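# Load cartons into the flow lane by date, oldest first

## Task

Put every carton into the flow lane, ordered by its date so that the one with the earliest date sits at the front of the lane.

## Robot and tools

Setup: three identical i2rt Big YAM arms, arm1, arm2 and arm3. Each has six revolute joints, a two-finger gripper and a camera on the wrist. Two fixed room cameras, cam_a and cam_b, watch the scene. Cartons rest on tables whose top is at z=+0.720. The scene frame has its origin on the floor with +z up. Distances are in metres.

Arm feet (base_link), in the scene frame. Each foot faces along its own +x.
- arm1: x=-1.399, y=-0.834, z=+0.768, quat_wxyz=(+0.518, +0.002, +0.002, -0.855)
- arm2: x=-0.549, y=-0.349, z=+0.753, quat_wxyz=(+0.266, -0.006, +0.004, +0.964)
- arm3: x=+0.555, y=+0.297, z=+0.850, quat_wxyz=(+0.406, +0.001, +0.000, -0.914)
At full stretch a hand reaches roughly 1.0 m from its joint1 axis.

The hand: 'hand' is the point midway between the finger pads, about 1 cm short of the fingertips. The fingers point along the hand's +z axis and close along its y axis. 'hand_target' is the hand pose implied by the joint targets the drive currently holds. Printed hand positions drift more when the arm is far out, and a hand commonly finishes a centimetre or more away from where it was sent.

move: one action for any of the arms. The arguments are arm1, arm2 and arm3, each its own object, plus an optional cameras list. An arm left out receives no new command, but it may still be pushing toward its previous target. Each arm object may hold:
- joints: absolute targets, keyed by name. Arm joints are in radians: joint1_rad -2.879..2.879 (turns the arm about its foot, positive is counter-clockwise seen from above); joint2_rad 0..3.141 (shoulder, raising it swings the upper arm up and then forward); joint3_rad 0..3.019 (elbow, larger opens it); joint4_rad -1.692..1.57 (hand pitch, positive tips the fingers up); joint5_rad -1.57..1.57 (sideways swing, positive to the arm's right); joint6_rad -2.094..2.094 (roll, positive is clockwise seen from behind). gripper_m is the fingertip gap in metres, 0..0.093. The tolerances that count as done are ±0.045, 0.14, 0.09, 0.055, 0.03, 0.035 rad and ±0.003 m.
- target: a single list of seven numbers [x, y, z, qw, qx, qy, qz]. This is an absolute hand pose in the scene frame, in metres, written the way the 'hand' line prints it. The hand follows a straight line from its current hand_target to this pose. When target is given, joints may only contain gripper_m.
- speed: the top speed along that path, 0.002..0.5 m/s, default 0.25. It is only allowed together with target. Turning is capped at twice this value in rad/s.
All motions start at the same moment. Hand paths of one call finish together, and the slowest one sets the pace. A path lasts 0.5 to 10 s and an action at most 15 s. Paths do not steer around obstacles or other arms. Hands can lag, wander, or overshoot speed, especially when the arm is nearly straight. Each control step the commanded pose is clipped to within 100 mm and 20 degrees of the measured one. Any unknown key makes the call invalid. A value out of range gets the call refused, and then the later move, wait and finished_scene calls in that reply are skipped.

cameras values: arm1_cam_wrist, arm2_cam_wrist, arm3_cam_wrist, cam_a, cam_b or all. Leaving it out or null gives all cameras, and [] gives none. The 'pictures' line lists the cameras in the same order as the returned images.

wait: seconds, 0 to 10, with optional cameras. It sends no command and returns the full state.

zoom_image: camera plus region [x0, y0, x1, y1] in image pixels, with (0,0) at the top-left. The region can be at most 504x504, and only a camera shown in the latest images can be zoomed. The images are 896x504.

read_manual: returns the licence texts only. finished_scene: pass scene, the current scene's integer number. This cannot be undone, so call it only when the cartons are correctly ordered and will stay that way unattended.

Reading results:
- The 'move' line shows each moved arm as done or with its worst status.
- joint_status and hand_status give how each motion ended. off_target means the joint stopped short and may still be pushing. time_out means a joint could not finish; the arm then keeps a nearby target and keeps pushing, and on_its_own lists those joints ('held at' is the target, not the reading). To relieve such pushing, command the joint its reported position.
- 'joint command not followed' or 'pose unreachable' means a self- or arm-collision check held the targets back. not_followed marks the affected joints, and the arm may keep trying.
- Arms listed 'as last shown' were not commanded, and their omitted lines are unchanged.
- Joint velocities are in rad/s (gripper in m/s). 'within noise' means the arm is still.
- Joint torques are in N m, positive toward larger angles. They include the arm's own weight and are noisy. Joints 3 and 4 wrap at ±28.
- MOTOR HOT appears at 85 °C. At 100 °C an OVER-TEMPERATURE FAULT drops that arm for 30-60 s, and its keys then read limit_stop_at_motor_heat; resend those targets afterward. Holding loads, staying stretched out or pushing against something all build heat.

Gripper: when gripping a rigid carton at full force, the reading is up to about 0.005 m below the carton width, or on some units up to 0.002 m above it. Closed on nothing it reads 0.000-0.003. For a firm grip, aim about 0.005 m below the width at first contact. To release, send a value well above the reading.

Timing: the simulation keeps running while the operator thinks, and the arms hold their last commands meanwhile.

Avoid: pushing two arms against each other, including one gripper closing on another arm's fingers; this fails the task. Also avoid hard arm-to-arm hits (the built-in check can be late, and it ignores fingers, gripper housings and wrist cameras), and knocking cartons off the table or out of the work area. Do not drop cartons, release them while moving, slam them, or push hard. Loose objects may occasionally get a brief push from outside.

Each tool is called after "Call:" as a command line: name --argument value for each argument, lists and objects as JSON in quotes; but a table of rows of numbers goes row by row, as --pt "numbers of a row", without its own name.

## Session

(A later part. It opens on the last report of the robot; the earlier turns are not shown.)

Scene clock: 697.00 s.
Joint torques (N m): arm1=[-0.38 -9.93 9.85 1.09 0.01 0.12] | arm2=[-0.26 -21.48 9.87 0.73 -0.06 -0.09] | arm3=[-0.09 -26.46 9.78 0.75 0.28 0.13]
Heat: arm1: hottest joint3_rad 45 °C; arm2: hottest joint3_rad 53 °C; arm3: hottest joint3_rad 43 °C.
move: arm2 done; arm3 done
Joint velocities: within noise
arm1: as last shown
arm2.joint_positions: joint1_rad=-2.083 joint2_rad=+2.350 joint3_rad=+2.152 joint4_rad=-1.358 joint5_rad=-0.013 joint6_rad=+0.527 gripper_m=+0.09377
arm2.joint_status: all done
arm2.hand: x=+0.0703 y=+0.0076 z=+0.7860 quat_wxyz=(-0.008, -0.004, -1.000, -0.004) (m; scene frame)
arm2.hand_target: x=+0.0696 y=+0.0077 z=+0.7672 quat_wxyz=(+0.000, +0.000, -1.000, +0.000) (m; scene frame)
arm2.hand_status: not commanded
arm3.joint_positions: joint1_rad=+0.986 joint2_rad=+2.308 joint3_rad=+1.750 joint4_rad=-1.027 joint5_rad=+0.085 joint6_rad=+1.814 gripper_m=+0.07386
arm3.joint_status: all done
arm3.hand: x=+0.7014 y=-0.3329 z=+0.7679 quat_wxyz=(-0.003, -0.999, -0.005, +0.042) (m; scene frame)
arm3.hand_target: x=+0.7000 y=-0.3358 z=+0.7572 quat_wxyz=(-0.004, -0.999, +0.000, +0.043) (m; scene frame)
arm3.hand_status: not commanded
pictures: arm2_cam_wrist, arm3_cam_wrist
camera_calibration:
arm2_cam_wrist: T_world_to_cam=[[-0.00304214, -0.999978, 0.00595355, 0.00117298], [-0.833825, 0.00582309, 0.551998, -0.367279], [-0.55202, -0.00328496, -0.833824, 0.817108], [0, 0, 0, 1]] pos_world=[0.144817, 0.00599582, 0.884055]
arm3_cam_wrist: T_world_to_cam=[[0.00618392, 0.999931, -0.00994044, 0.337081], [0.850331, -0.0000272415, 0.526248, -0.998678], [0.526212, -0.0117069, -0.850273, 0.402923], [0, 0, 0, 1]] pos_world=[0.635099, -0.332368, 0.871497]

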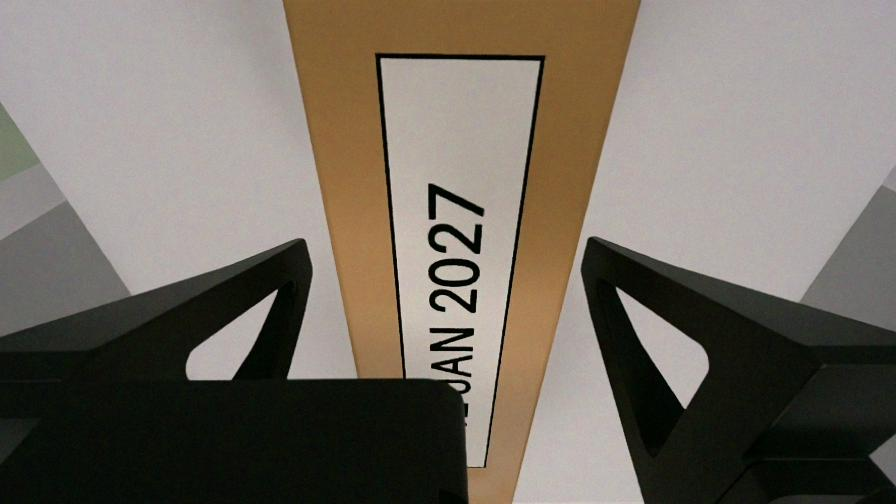

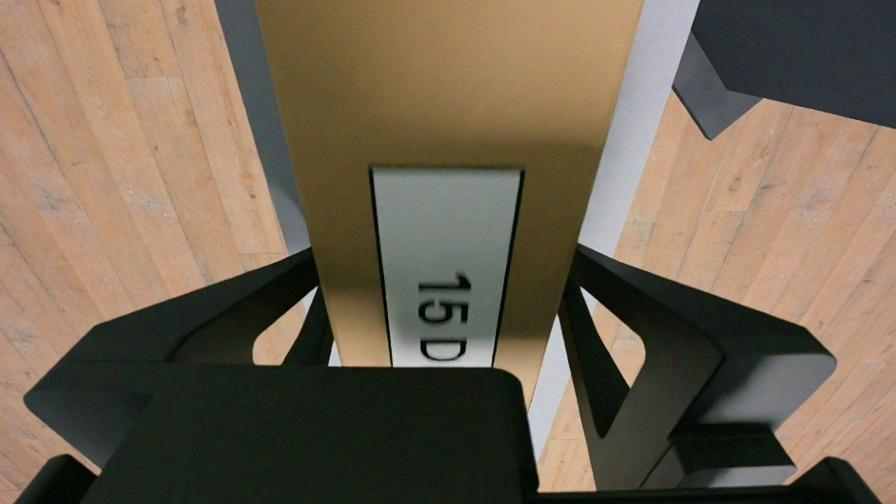

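Carton rolling down. Lift both hands and retract arm2 from the hatch.

Call:
move --arm2 '{"target": [0.06, 0.008, 0.93, 0, 0, -1, 0], "speed": 0.25}' --arm3 '{"target": [0.702, -0.336, 0.86, 0.004, 0.9990, 0, -0.0420], "speed": 0.25}' --cameras '["arm3_cam_wrist"]'

Call:
move --arm2 '{"target": [-0.26, -0.012, 0.97, 0, 0, -1, 0], "speed": 0.35}' --cameras '["cam_b", "arm3_cam_wrist"]'

Scene clock: 701.37 s.
Joint torques (N m): arm1=[-0.26 -9.88 9.83 1.07 0 0.12] | arm2=[0.03 -20.89 13.87 -0.1 -0.06 -0.05] | arm3=[-0.09 -27.46 13.22 -0.12 0.17 0.14]
Heat: arm1: hottest joint3_rad 45 °C; arm2: hottest joint3_rad 53 °C; arm3: hottest joint3_rad 43 °C.
move: arm2 done; arm3 off_target
Joint velocities: within noise
arm1: as last shown
arm2.joint_positions: joint1_rad=-2.083 joint2_rad=+2.269 joint3_rad=+2.384 joint4_rad=-1.687 joint5_rad=-0.013 joint6_rad=+0.527 gripper_m=+0.09388
arm2.joint_status: not commanded
arm2.hand: x=+0.0533 y=+0.0002 z=+0.9294 quat_wxyz=(-0.001, -0.004, -1.000, +0.001) (m; scene frame)
arm2.hand_target: x=+0.0594 y=+0.0076 z=+0.9297 quat_wxyz=(-0.006, +0.000, -1.000, -0.004) (m; scene frame)
arm2.hand_status: done (0.010 m and 0.5 deg from the pose sent, 0.144 m and 1.1 deg at the start; a joint's target at an end of its range on 25 of 50 steps)
arm3.joint_positions: joint1_rad=+0.986 joint2_rad=+2.191 joint3_rad=+1.776 joint4_rad=-1.192 joint5_rad=+0.085 joint6_rad=+1.815 gripper_m=+0.07393
arm3.joint_status: not commanded
arm3.hand: x=+0.6989 y=-0.3238 z=+0.8501 quat_wxyz=(+0.008, -0.999, -0.005, +0.045) (m; scene frame)
arm3.hand_target: x=+0.7019 y=-0.3356 z=+0.8603 quat_wxyz=(-0.004, -0.999, +0.000, +0.042) (m; scene frame)
arm3.hand_status: off_target (0.016 m and 1.5 deg from the pose sent, 0.092 m and 0.5 deg at the start)
pictures: arm3_cam_wrist
camera_calibration:
arm3_cam_wrist: T_world_to_cam=[[0.00690144, 0.999907, 0.0117858, 0.309827], [0.853256, -0.0120344, 0.521354, -1.04154], [0.521447, 0.00645819, -0.853259, 0.486071], [0, 0, 0, 1]] pos_world=[0.6331, -0.325471, 0.954103]

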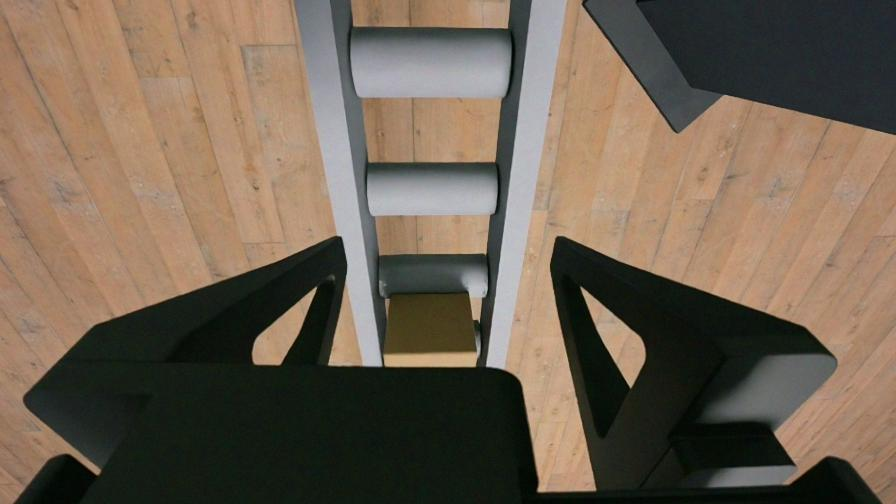

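Scene clock: 703.33 s.
Joint torques (N m): arm1=[-0.21 -9.93 9.85 1.07 0.01 0.12] | arm2=[0.21 -11.58 8.87 0.73 0.11 0.1] | arm3=[0.21 -27.28 13.24 -0.08 0.15 0.15]
Heat: arm1: hottest joint3_rad 45 °C; arm2: hottest joint3_rad 53 °C; arm3: hottest joint3_rad 43 °C.
move: arm2 done
Joint velocities: within noise
arm1, arm3: as last shown
arm2.joint_positions: joint1_rad=-1.757 joint2_rad=+1.500 joint3_rad=+1.389 joint4_rad=-1.451 joint5_rad=-0.017 joint6_rad=+0.840 gripper_m=+0.09388
arm2.joint_status: not commanded
arm2.hand: x=-0.2576 y=-0.0122 z=+0.9769 quat_wxyz=(-0.002, +0.003, -1.000, -0.003) (m; scene frame)
arm2.hand_target: x=-0.2600 y=-0.0121 z=+0.9700 quat_wxyz=(+0.000, +0.000, -1.000, +0.000) (m; scene frame)
arm2.hand_status: done (0.007 m and 0.5 deg from the pose sent, 0.316 m and 0.5 deg at the start)
arm3.hand: x=+0.6989 y=-0.3238 z=+0.8501 quat_wxyz=(+0.008, -0.999, -0.004, +0.045) (m; scene frame)
pictures: arm3_cam_wrist, cam_b
camera_calibration:
arm3_cam_wrist: T_world_to_cam=[[0.00731264, 0.999905, 0.0116815, 0.309566], [0.853253, -0.0123309, 0.521351, -1.04163], [0.521445, 0.00615486, -0.853263, 0.485975], [0, 0, 0, 1]] pos_world=[0.6331, -0.325372, 0.954102]

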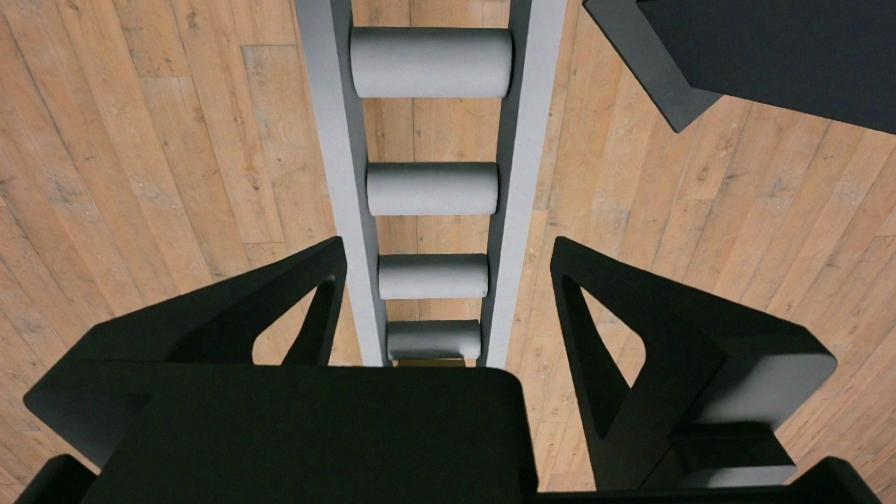

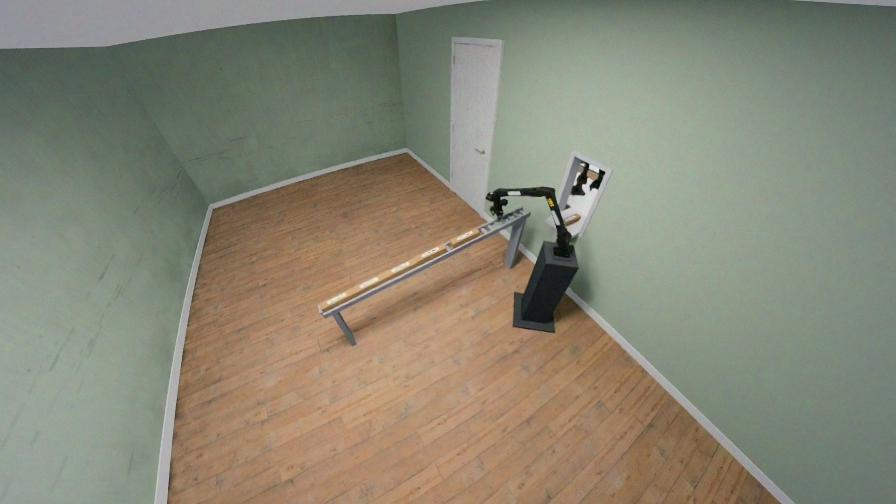

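Call:
move --arm2 '{"joints": {"joint1_rad": -0.9, "joint2_rad": 1.3, "joint3_rad": 1.25, "joint4_rad": -1.3, "joint5_rad": 0, "joint6_rad": 0}}' --arm3 '{"joints": {"joint1_rad": -0.302, "joint2_rad": 1.872, "joint3_rad": 1.587, "joint4_rad": -1.246, "joint5_rad": 0, "joint6_rad": 0.54, "gripper_m": 0.094}}' --cameras '["arm3_cam_wrist"]'

Scene clock: 708.23 s.
Joint torques (N m): arm1=[-0.32 -9.93 9.83 1.06 0.01 0.11] | arm2=[0.44 -8.29 9.29 1.13 -0.01 -0.12] | arm3=[0.26 -20.66 12.22 0.69 0.07 -0.02]
Heat: arm1: hottest joint3_rad 45 °C; arm2: hottest joint3_rad 52 °C; arm3: hottest joint3_rad 44 °C.
move: arm2 done; arm3 done
Joint velocities: within noise
arm1.joint_positions: joint1_rad=+0.913 joint2_rad=+1.201 joint3_rad=+1.196 joint4_rad=-1.210 joint5_rad=+0.001 joint6_rad=-0.008 gripper_m=+0.09389
arm1.joint_status: not commanded
arm1.hand: x=-1.2257 y=-1.2132 z=+1.0416 quat_wxyz=(-0.148, -0.528, -0.831, +0.094) (m; scene frame)
arm1.hand_target: x=-1.2293 y=-1.2184 z=+1.0449 quat_wxyz=(-0.154, -0.536, -0.824, +0.098) (m; scene frame)
arm1.hand_status: not commanded
arm2.joint_positions: joint1_rad=-0.907 joint2_rad=+1.292 joint3_rad=+1.266 joint4_rad=-1.308 joint5_rad=+0.000 joint6_rad=+0.010 gripper_m=+0.09391
arm2.joint_status: all done
arm2.hand: x=-0.6030 y=+0.0731 z=+1.0121 quat_wxyz=(-0.076, +0.742, -0.661, -0.082) (m; scene frame)
arm2.hand_target: x=-0.6057 y=+0.0715 z=+1.0023 quat_wxyz=(-0.071, +0.748, -0.655, -0.076) (m; scene frame)
arm2.hand_status: not commanded
arm3.joint_positions: joint1_rad=-0.306 joint2_rad=+1.848 joint3_rad=+1.569 joint4_rad=-1.254 joint5_rad=+0.001 joint6_rad=+0.548 gripper_m=+0.09389
arm3.joint_status: all done
arm3.hand: x=+0.0643 y=+0.0112 z=+0.9745 quat_wxyz=(-0.009, -1.000, +0.009, +0.016) (m; scene frame)
arm3.hand_target: x=+0.0589 y=+0.0048 z=+0.9679 quat_wxyz=(-0.010, -1.000, +0.003, +0.016) (m; scene frame)
arm3.hand_status: not commanded
pictures: arm3_cam_wrist
camera_calibration:
arm3_cam_wrist: T_world_to_cam=[[0.0333016, 0.9992, -0.0221304, 0.00913892], [0.821149, -0.0147315, 0.570524, -0.606803], [0.569741, -0.0371717, -0.820983, 0.886828], [0, 0, 0, 1]] pos_world=[-0.00729173, 0.0148942, 1.07447]

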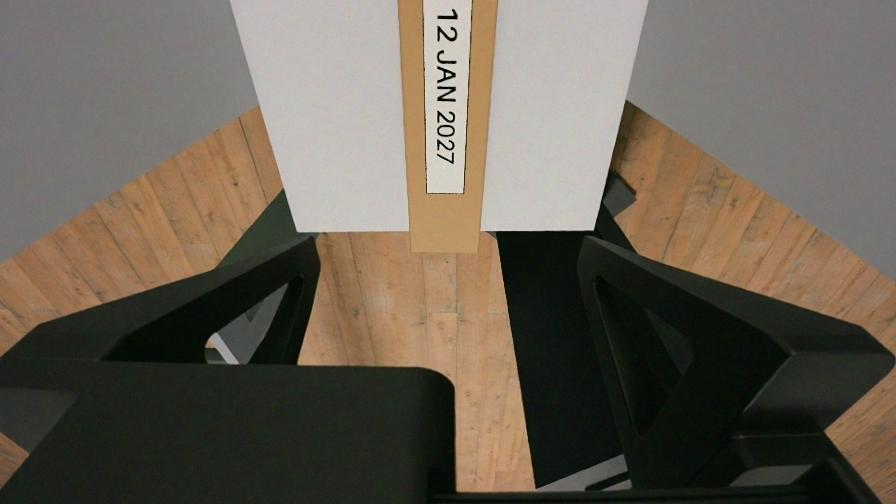

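Call:
move --arm3 '{"target": [0.018, -0.002, 0.781, 0, 1, 0, 0], "speed": 0.25}' --cameras '[]'

Call:
move --arm3 '{"joints": {"gripper_m": 0.05}}' --cameras '["arm3_cam_wrist"]'

Call:
move --arm3 '{"target": [0.03, 0.002, 0.955, 0, 1, 0, 0], "speed": 0.22}' --cameras '[]'

Call:
move --arm3 '{"target": [0.35, -0.02, 0.96, 0, 1, 0, 0], "speed": 0.35}' --cameras '["cam_b"]'

Scene clock: 713.60 s.
Joint torques (N m): arm1=[-0.38 -9.88 9.81 1.06 0 0.12] | arm2=[0.38 -8.29 9.29 1.13 -0.01 -0.12] | arm3=[-0.67 -25.11 12.25 0.62 0.1 -0.03]
Heat: arm1: hottest joint3_rad 45 °C; arm2: hottest joint3_rad 52 °C; arm3: hottest joint3_rad 44 °C.
move: arm3 off_target
Joint velocities: within noise
arm1, arm2: as last shown
arm3.joint_positions: joint1_rad=-0.316 joint2_rad=+2.186 joint3_rad=+1.555 joint4_rad=-0.969 joint5_rad=+0.001 joint6_rad=+0.518 gripper_m=+0.09389
arm3.joint_status: not commanded
arm3.hand: x=+0.0365 y=+0.0015 z=+0.7783 quat_wxyz=(+0.008, -1.000, -0.001, -0.014) (m; scene frame)
arm3.hand_target: x=+0.0185 y=-0.0017 z=+0.7815 quat_wxyz=(+0.000, -1.000, +0.000, +0.000) (m; scene frame)
arm3.hand_status: off_target (0.019 m and 1.8 deg from the pose sent, 0.199 m and 2.3 deg at the start)
pictures: none
No camera images: "cameras" was empty.

Scene clock: 714.23 s.
Joint torques (N m): arm1=[-0.26 -9.88 9.83 1.07 0.01 0.12] | arm2=[0.44 -8.29 9.29 1.13 0 -0.12] | arm3=[-0.85 -24.94 12.37 0.65 0.05 -0.02]
Heat: arm1: hottest joint3_rad 45 °C; arm2: hottest joint3_rad 52 °C; arm3: hottest joint3_rad 44 °C.
move: arm3 off_target
Joint velocities: within noise
arm1, arm2: as last shown
arm3.joint_positions: joint1_rad=-0.316 joint2_rad=+2.186 joint3_rad=+1.555 joint4_rad=-0.969 joint5_rad=+0.002 joint6_rad=+0.518 gripper_m=+0.05824
arm3.joint_status: gripper_m off_target (ended at +0.05827, target +0.05000)
arm3.hand: x=+0.0364 y=+0.0017 z=+0.7783 quat_wxyz=(+0.008, -1.000, -0.001, -0.014) (m; scene frame)
arm3.hand_target: x=+0.0185 y=-0.0017 z=+0.7815 quat_wxyz=(+0.000, -1.000, +0.000, +0.000) (m; scene frame)
arm3.hand_status: not commanded
pictures: arm3_cam_wrist
camera_calibration:
arm3_cam_wrist: T_world_to_cam=[[0.013664, 0.999802, 0.0144912, -0.0125205], [0.786753, -0.0196944, 0.616953, -0.506925], [0.617116, 0.00297094, -0.786866, 0.713014], [0, 0, 0, 1]] pos_world=[-0.0410168, 0.000416057, 0.873977]

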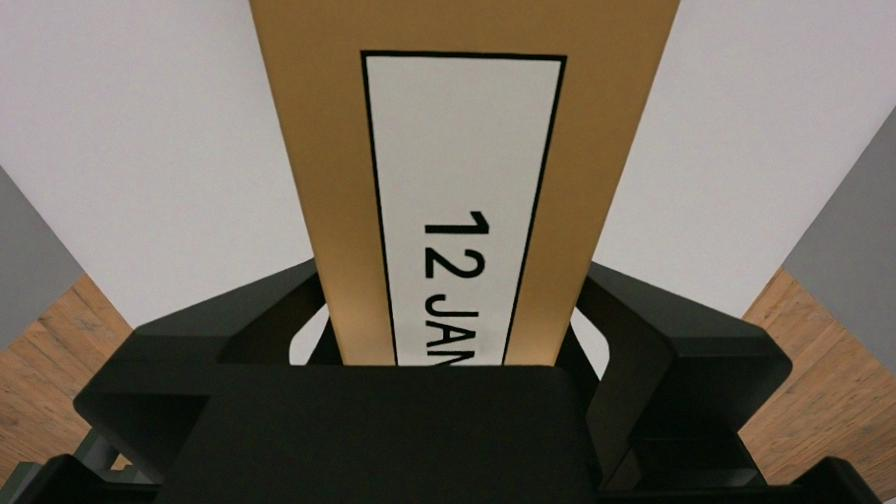

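Scene clock: 715.87 s.
Joint torques (N m): arm1=[-0.38 -9.88 9.84 1.07 0 0.12] | arm2=[0.44 -8.23 9.29 1.14 0 -0.11] | arm3=[-0.5 -25.64 15.09 -0.1 0.04 0.03]
Heat: arm1: hottest joint3_rad 45 °C; arm2: hottest joint3_rad 52 °C; arm3: hottest joint3_rad 44 °C.
move: arm3 off_target
Joint velocities: within noise
arm1, arm2: as last shown
arm3.joint_positions: joint1_rad=-0.316 joint2_rad=+1.977 joint3_rad=+1.650 joint4_rad=-1.292 joint5_rad=+0.002 joint6_rad=+0.518 gripper_m=+0.05824
arm3.joint_status: not commanded
arm3.hand: x=+0.0475 y=+0.0082 z=+0.9324 quat_wxyz=(+0.013, -1.000, -0.001, -0.021) (m; scene frame)
arm3.hand_target: x=+0.0311 y=+0.0025 z=+0.9554 quat_wxyz=(+0.000, -1.000, +0.000, +0.000) (m; scene frame)
arm3.hand_status: off_target (0.029 m and 2.9 deg from the pose sent, 0.177 m and 1.8 deg at the start)
pictures: none
No camera images: "cameras" was empty.

Scene clock: 717.90 s.
Joint torques (N m): arm1=[-0.32 -9.93 9.88 1.07 0 0.12] | arm2=[0.5 -8.29 9.29 1.14 -0.01 -0.11] | arm3=[0.56 -15.79 10.11 0.55 0.2 0.16]
Heat: arm1: hottest joint3_rad 45 °C; arm2: hottest joint3_rad 51 °C; arm3: hottest joint3_rad 44 °C.
move: arm3 done
Joint velocities: within noise
arm1, arm2: as last shown
arm3.joint_positions: joint1_rad=+0.157 joint2_rad=+1.434 joint3_rad=+0.981 joint4_rad=-1.149 joint5_rad=-0.001 joint6_rad=+0.992 gripper_m=+0.05824
arm3.joint_status: not commanded
arm3.hand: x=+0.3503 y=-0.0150 z=+0.9514 quat_wxyz=(+0.013, -1.000, -0.001, -0.010) (m; scene frame)
arm3.hand_target: x=+0.3500 y=-0.0199 z=+0.9601 quat_wxyz=(+0.000, -1.000, +0.000, +0.000) (m; scene frame)
arm3.hand_status: done (0.010 m and 1.9 deg from the pose sent, 0.305 m and 2.9 deg at the start)
pictures: cam_b

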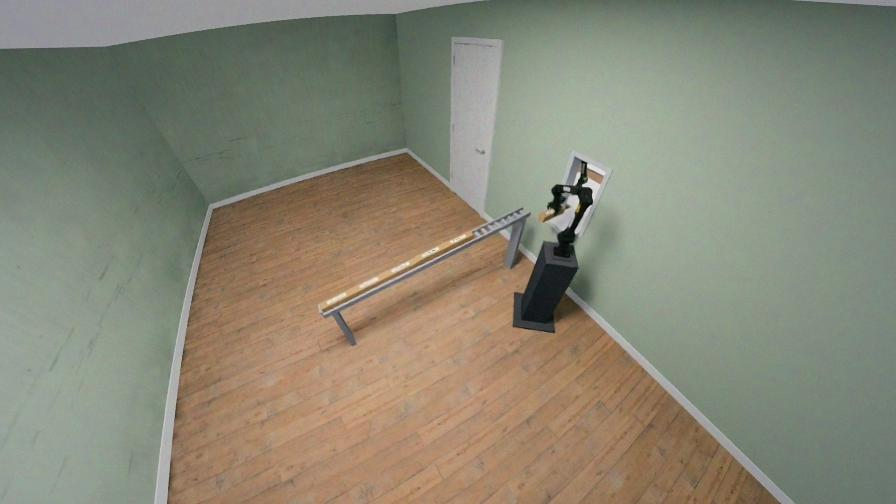

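Call:
move --arm3 '{"target": [0.62, -0.351, 0.845, 0.02, 0.9988, 0, -0.0436], "speed": 0.35}' --cameras '["arm3_cam_wrist"]'

Scene clock: 724.07 s.
Joint torques (N m): arm1=[-0.32 -9.93 9.85 1.07 0.01 0.12] | arm2=[0.44 -8.23 9.29 1.14 0 -0.12] | arm3=[-0.21 -26.34 14.65 -0.08 0.29 0.16]
Heat: arm1: hottest joint3_rad 45 °C; arm2: hottest joint3_rad 51 °C; arm3: hottest joint3_rad 44 °C.
move: arm3 off_target
Joint velocities: within noise
arm1, arm2: as last shown
arm3.joint_positions: joint1_rad=+0.865 joint2_rad=+2.175 joint3_rad=+1.700 joint4_rad=-1.100 joint5_rad=+0.090 joint6_rad=+1.686 gripper_m=+0.05824
arm3.joint_status: not commanded
arm3.hand: x=+0.6212 y=-0.3308 z=+0.8342 quat_wxyz=(-0.004, -0.999, -0.008, +0.044) (m; scene frame)
arm3.hand_target: x=+0.6198 y=-0.3501 z=+0.8455 quat_wxyz=(-0.021, -0.999, +0.000, +0.043) (m; scene frame)
arm3.hand_status: off_target (0.023 m and 2.1 deg from the pose sent, 0.444 m and 7.2 deg at the start)
pictures: arm3_cam_wrist
camera_calibration:
arm3_cam_wrist: T_world_to_cam=[[-0.000254549, 0.999948, -0.0101773, 0.34023], [0.8525, 0.00553696, 0.522698, -0.961897], [0.522728, -0.00854312, -0.852457, 0.50659], [0, 0, 0, 1]] pos_world=[0.555295, -0.330558, 0.938091]

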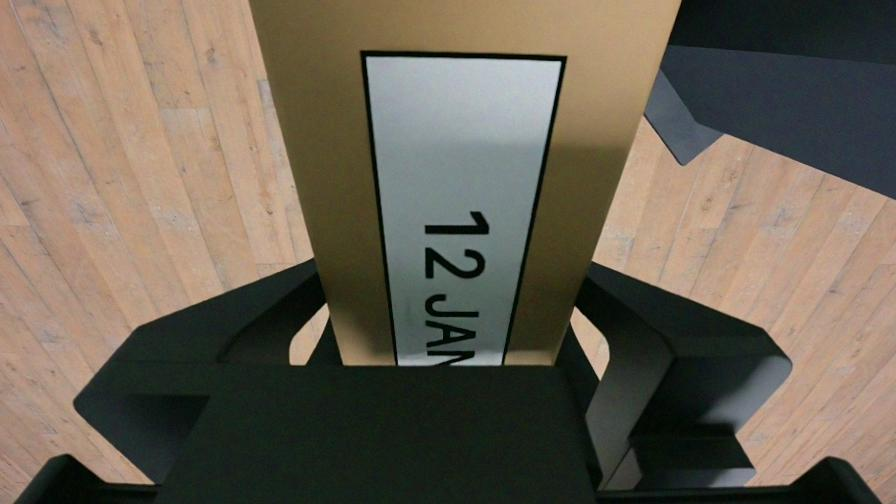

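Call:
move --arm3 '{"target": [0.62, -0.336, 0.764, 0.004, 0.9990, 0, -0.0436], "speed": 0.12}' --cameras '["arm3_cam_wrist"]'

Scene clock: 726.73 s.
Joint torques (N m): arm1=[-0.32 -9.88 9.87 1.07 0 0.12] | arm2=[0.44 -8.29 9.29 1.13 0 -0.11] | arm3=[0.03 -25.99 9.42 0.58 0.41 0.14]
Heat: arm1: hottest joint3_rad 45 °C; arm2: hottest joint3_rad 51 °C; arm3: hottest joint3_rad 44 °C.
move: arm3 done
Joint velocities: within noise
arm1, arm2: as last shown
arm3.joint_positions: joint1_rad=+0.865 joint2_rad=+2.265 joint3_rad=+1.684 joint4_rad=-0.989 joint5_rad=+0.083 joint6_rad=+1.691 gripper_m=+0.05824
arm3.joint_status: not commanded
arm3.hand: x=+0.6232 y=-0.3348 z=+0.7731 quat_wxyz=(-0.005, -0.999, -0.006, +0.040) (m; scene frame)
arm3.hand_target: x=+0.6199 y=-0.3358 z=+0.7640 quat_wxyz=(-0.004, -0.999, +0.000, +0.044) (m; scene frame)
arm3.hand_status: done (0.010 m and 0.8 deg from the pose sent, 0.070 m and 0.9 deg at the start)
pictures: arm3_cam_wrist
camera_calibration:
arm3_cam_wrist: T_world_to_cam=[[0.00396918, 0.999893, -0.0140972, 0.344076], [0.848223, 0.0040999, 0.529623, -0.934795], [0.529624, -0.0140597, -0.848116, 0.443997], [0, 0, 0, 1]] pos_world=[0.556397, -0.333964, 0.876501]

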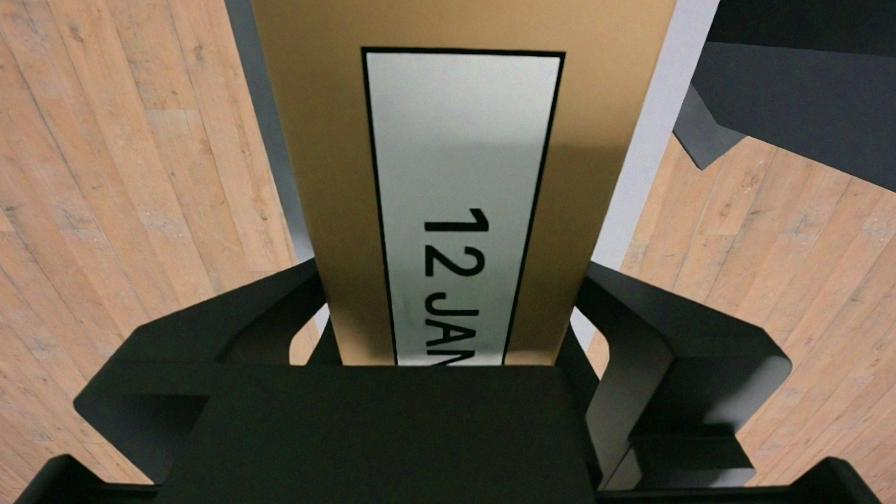

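Call:
move --arm3 '{"joints": {"gripper_m": 0.074}}' --cameras '["arm3_cam_wrist"]'

Call:
move --arm3 '{"target": [0.622, -0.336, 0.87, 0.004, 0.9990, 0, -0.0420], "speed": 0.25}' --cameras '["arm3_cam_wrist", "cam_b"]'

Scene clock: 732.13 s.
Joint torques (N m): arm1=[-0.32 -9.93 9.83 1.07 0.01 0.12] | arm2=[0.38 -8.29 9.29 1.13 0 -0.12] | arm3=[-0.32 -25.99 9.73 0.77 0.3 0.13]
Heat: arm1: hottest joint3_rad 45 °C; arm2: hottest joint3_rad 50 °C; arm3: hottest joint3_rad 43 °C.
move: arm3 done
Joint velocities: within noise
arm1, arm2: as last shown
arm3.joint_positions: joint1_rad=+0.865 joint2_rad=+2.265 joint3_rad=+1.680 joint4_rad=-0.994 joint5_rad=+0.086 joint6_rad=+1.692 gripper_m=+0.07386
arm3.joint_status: all done
arm3.hand: x=+0.6222 y=-0.3320 z=+0.7720 quat_wxyz=(-0.001, -0.999, -0.005, +0.042) (m; scene frame)
arm3.hand_target: x=+0.6199 y=-0.3358 z=+0.7640 quat_wxyz=(-0.004, -0.999, +0.000, +0.044) (m; scene frame)
arm3.hand_status: not commanded
pictures: arm3_cam_wrist
camera_calibration:
arm3_cam_wrist: T_world_to_cam=[[0.00509251, 0.999967, -0.00639532, 0.334624], [0.850566, -0.000968461, 0.525867, -0.933684], [0.525844, -0.00811762, -0.850542, 0.449672], [0, 0, 0, 1]] pos_world=[0.555999, -0.331867, 0.875599]

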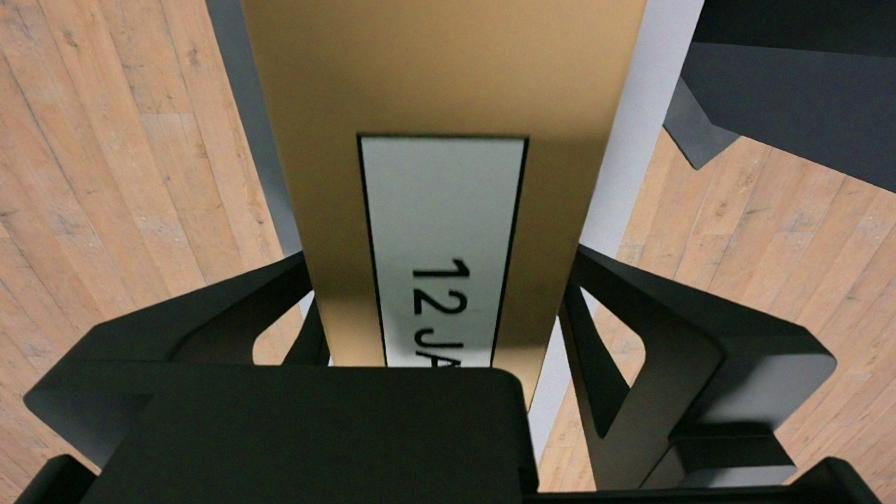

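Scene clock: 733.47 s.
Joint torques (N m): arm1=[-0.32 -9.93 9.85 1.07 0.01 0.12] | arm2=[0.44 -8.23 9.28 1.14 0 -0.12] | arm3=[0.03 -25.99 12.98 -0.06 0.18 0.14]
Heat: arm1: hottest joint3_rad 45 °C; arm2: hottest joint3_rad 50 °C; arm3: hottest joint3_rad 43 °C.
move: arm3 done
Joint velocities: within noise
arm1.joint_positions: joint1_rad=+0.913 joint2_rad=+1.201 joint3_rad=+1.196 joint4_rad=-1.210 joint5_rad=+0.001 joint6_rad=-0.008 gripper_m=+0.09389
arm1.joint_status: not commanded
arm1.hand: x=-1.2257 y=-1.2132 z=+1.0416 quat_wxyz=(-0.148, -0.528, -0.831, +0.094) (m; scene frame)
arm1.hand_target: x=-1.2293 y=-1.2184 z=+1.0449 quat_wxyz=(-0.154, -0.536, -0.824, +0.098) (m; scene frame)
arm1.hand_status: not commanded
arm2.joint_positions: joint1_rad=-0.907 joint2_rad=+1.292 joint3_rad=+1.266 joint4_rad=-1.308 joint5_rad=+0.000 joint6_rad=+0.010 gripper_m=+0.09391
arm2.joint_status: not commanded
arm2.hand: x=-0.6030 y=+0.0731 z=+1.0121 quat_wxyz=(-0.076, +0.742, -0.661, -0.082) (m; scene frame)
arm2.hand_target: x=-0.6057 y=+0.0715 z=+1.0023 quat_wxyz=(-0.071, +0.748, -0.655, -0.076) (m; scene frame)
arm2.hand_status: not commanded
arm3.joint_positions: joint1_rad=+0.865 joint2_rad=+2.130 joint3_rad=+1.717 joint4_rad=-1.171 joint5_rad=+0.087 joint6_rad=+1.693 gripper_m=+0.07395
arm3.joint_status: not commanded
arm3.hand: x=+0.6212 y=-0.3260 z=+0.8669 quat_wxyz=(+0.001, -0.999, -0.005, +0.043) (m; scene frame)
arm3.hand_target: x=+0.6219 y=-0.3357 z=+0.8701 quat_wxyz=(-0.004, -0.999, +0.000, +0.042) (m; scene frame)
arm3.hand_status: done (0.010 m and 0.8 deg from the pose sent, 0.098 m and 0.7 deg at the start)
pictures: arm3_cam_wrist, cam_b
camera_calibration:
arm3_cam_wrist: T_world_to_cam=[[0.00617836, 0.999981, -0.000844199, 0.323853], [0.851183, -0.00481594, 0.524846, -0.983447], [0.524832, -0.00396126, -0.851196, 0.533682], [0, 0, 0, 1]] pos_world=[0.554999, -0.326469, 0.970701]

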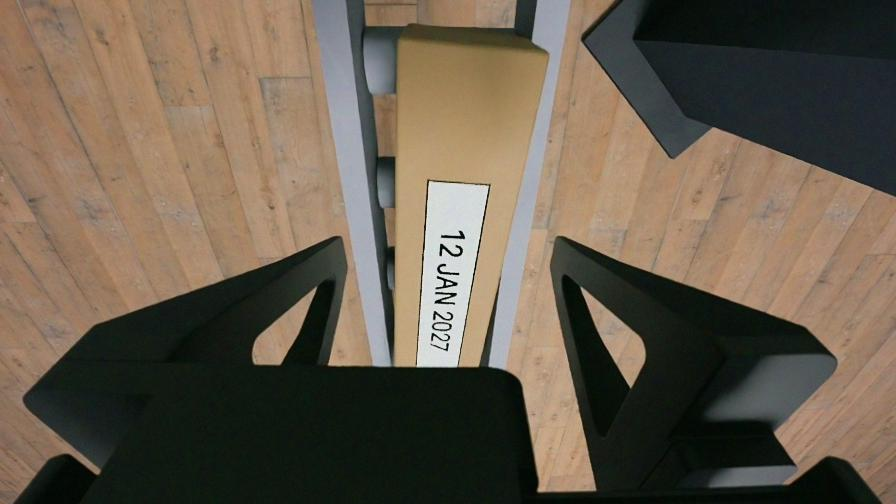

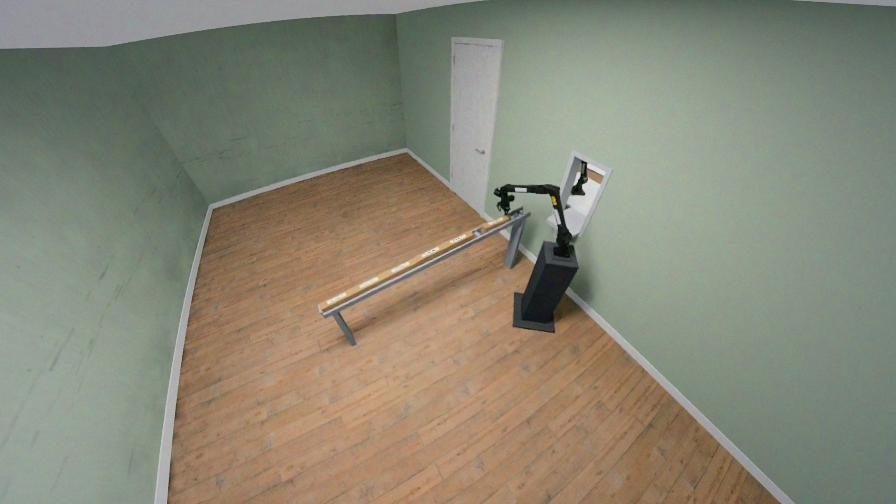

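Call:
wait --seconds 3 --cameras '["cam_b", "arm3_cam_wrist"]'

Call:
zoom_image --camera "cam_b" --region '[300, 180, 600, 340]'

Scene clock: 738.40 s.
Joint torques (N m): arm1=[-0.26 -9.88 9.87 1.06 0 0.11] | arm2=[0.38 -8.29 9.28 1.13 -0.01 -0.11] | arm3=[-0.09 -25.76 12.97 -0.03 0.17 0.14]
Heat: arm1: hottest joint3_rad 45 °C; arm2: hottest joint3_rad 50 °C; arm3: hottest joint3_rad 43 °C.
Joint velocities: within noise
arm1.joint_positions: joint1_rad=+0.913 joint2_rad=+1.201 joint3_rad=+1.196 joint4_rad=-1.210 joint5_rad=+0.001 joint6_rad=-0.008 gripper_m=+0.09389
arm1.joint_status: not commanded
arm1.hand: x=-1.2257 y=-1.2132 z=+1.0416 quat_wxyz=(-0.148, -0.528, -0.831, +0.094) (m; scene frame)
arm1.hand_target: x=-1.2293 y=-1.2184 z=+1.0449 quat_wxyz=(-0.154, -0.536, -0.824, +0.098) (m; scene frame)
arm1.hand_status: not commanded
arm2.joint_positions: joint1_rad=-0.907 joint2_rad=+1.292 joint3_rad=+1.266 joint4_rad=-1.308 joint5_rad=+0.000 joint6_rad=+0.010 gripper_m=+0.09391
arm2.joint_status: not commanded
arm2.hand: x=-0.6030 y=+0.0731 z=+1.0121 quat_wxyz=(-0.076, +0.742, -0.661, -0.082) (m; scene frame)
arm2.hand_target: x=-0.6057 y=+0.0715 z=+1.0023 quat_wxyz=(-0.071, +0.748, -0.655, -0.076) (m; scene frame)
arm2.hand_status: not commanded
arm3.joint_positions: joint1_rad=+0.865 joint2_rad=+2.130 joint3_rad=+1.717 joint4_rad=-1.171 joint5_rad=+0.087 joint6_rad=+1.693 gripper_m=+0.07395
arm3.joint_status: not commanded
arm3.hand: x=+0.6212 y=-0.3260 z=+0.8669 quat_wxyz=(+0.001, -0.999, -0.005, +0.043) (m; scene frame)
arm3.hand_target: x=+0.6219 y=-0.3357 z=+0.8701 quat_wxyz=(-0.004, -0.999, +0.000, +0.042) (m; scene frame)
arm3.hand_status: done (0.010 m and 0.8 deg from the pose sent, 0.098 m and 0.7 deg at the start)
wait: 3.00 s; at rest from the start
pictures: arm3_cam_wrist, cam_b
camera_calibration:
arm3_cam_wrist: T_world_to_cam=[[0.00617836, 0.999981, -0.000844199, 0.323853], [0.851183, -0.00481594, 0.524846, -0.983447], [0.524832, -0.00396126, -0.851196, 0.533682], [0, 0, 0, 1]] pos_world=[0.554999, -0.326469, 0.970701]

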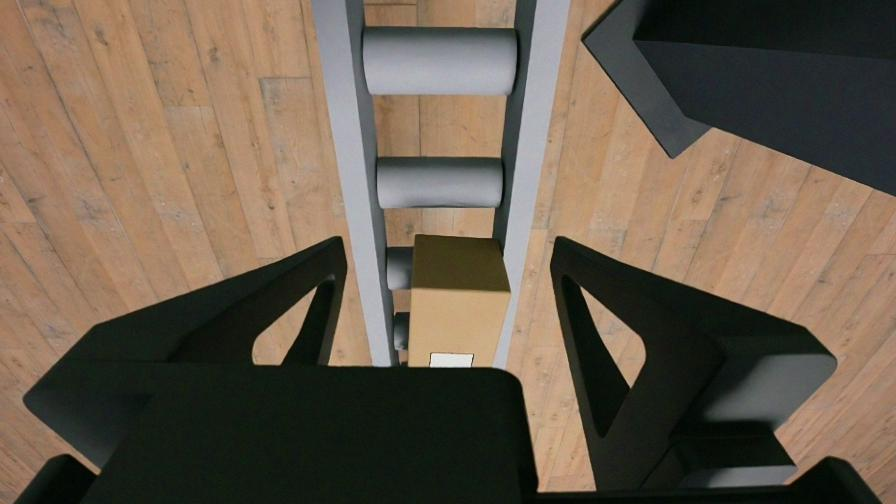

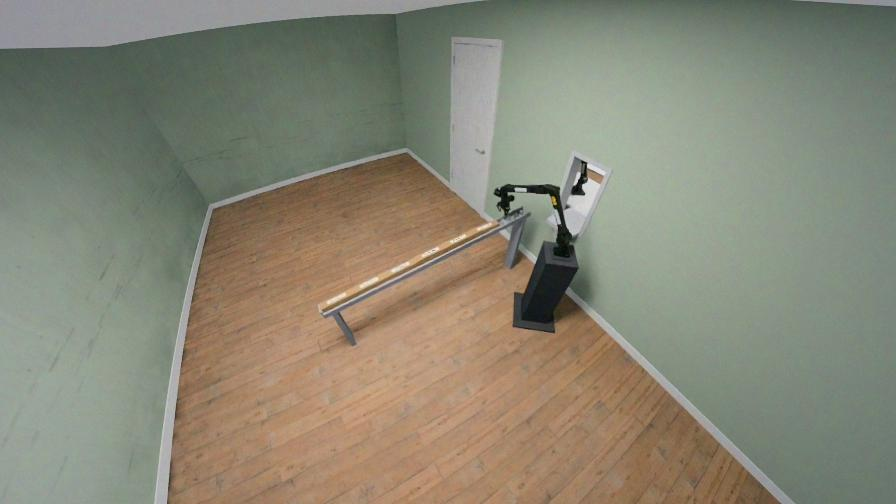

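Scaled by 1.680 from the camera's 896x504 image, which has a finer 1280x720 frame.

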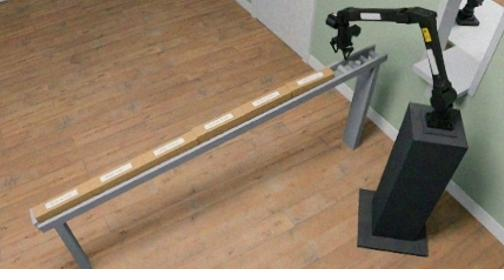

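Call:
finished_scene --scene 1

The scene is finished: the task was done.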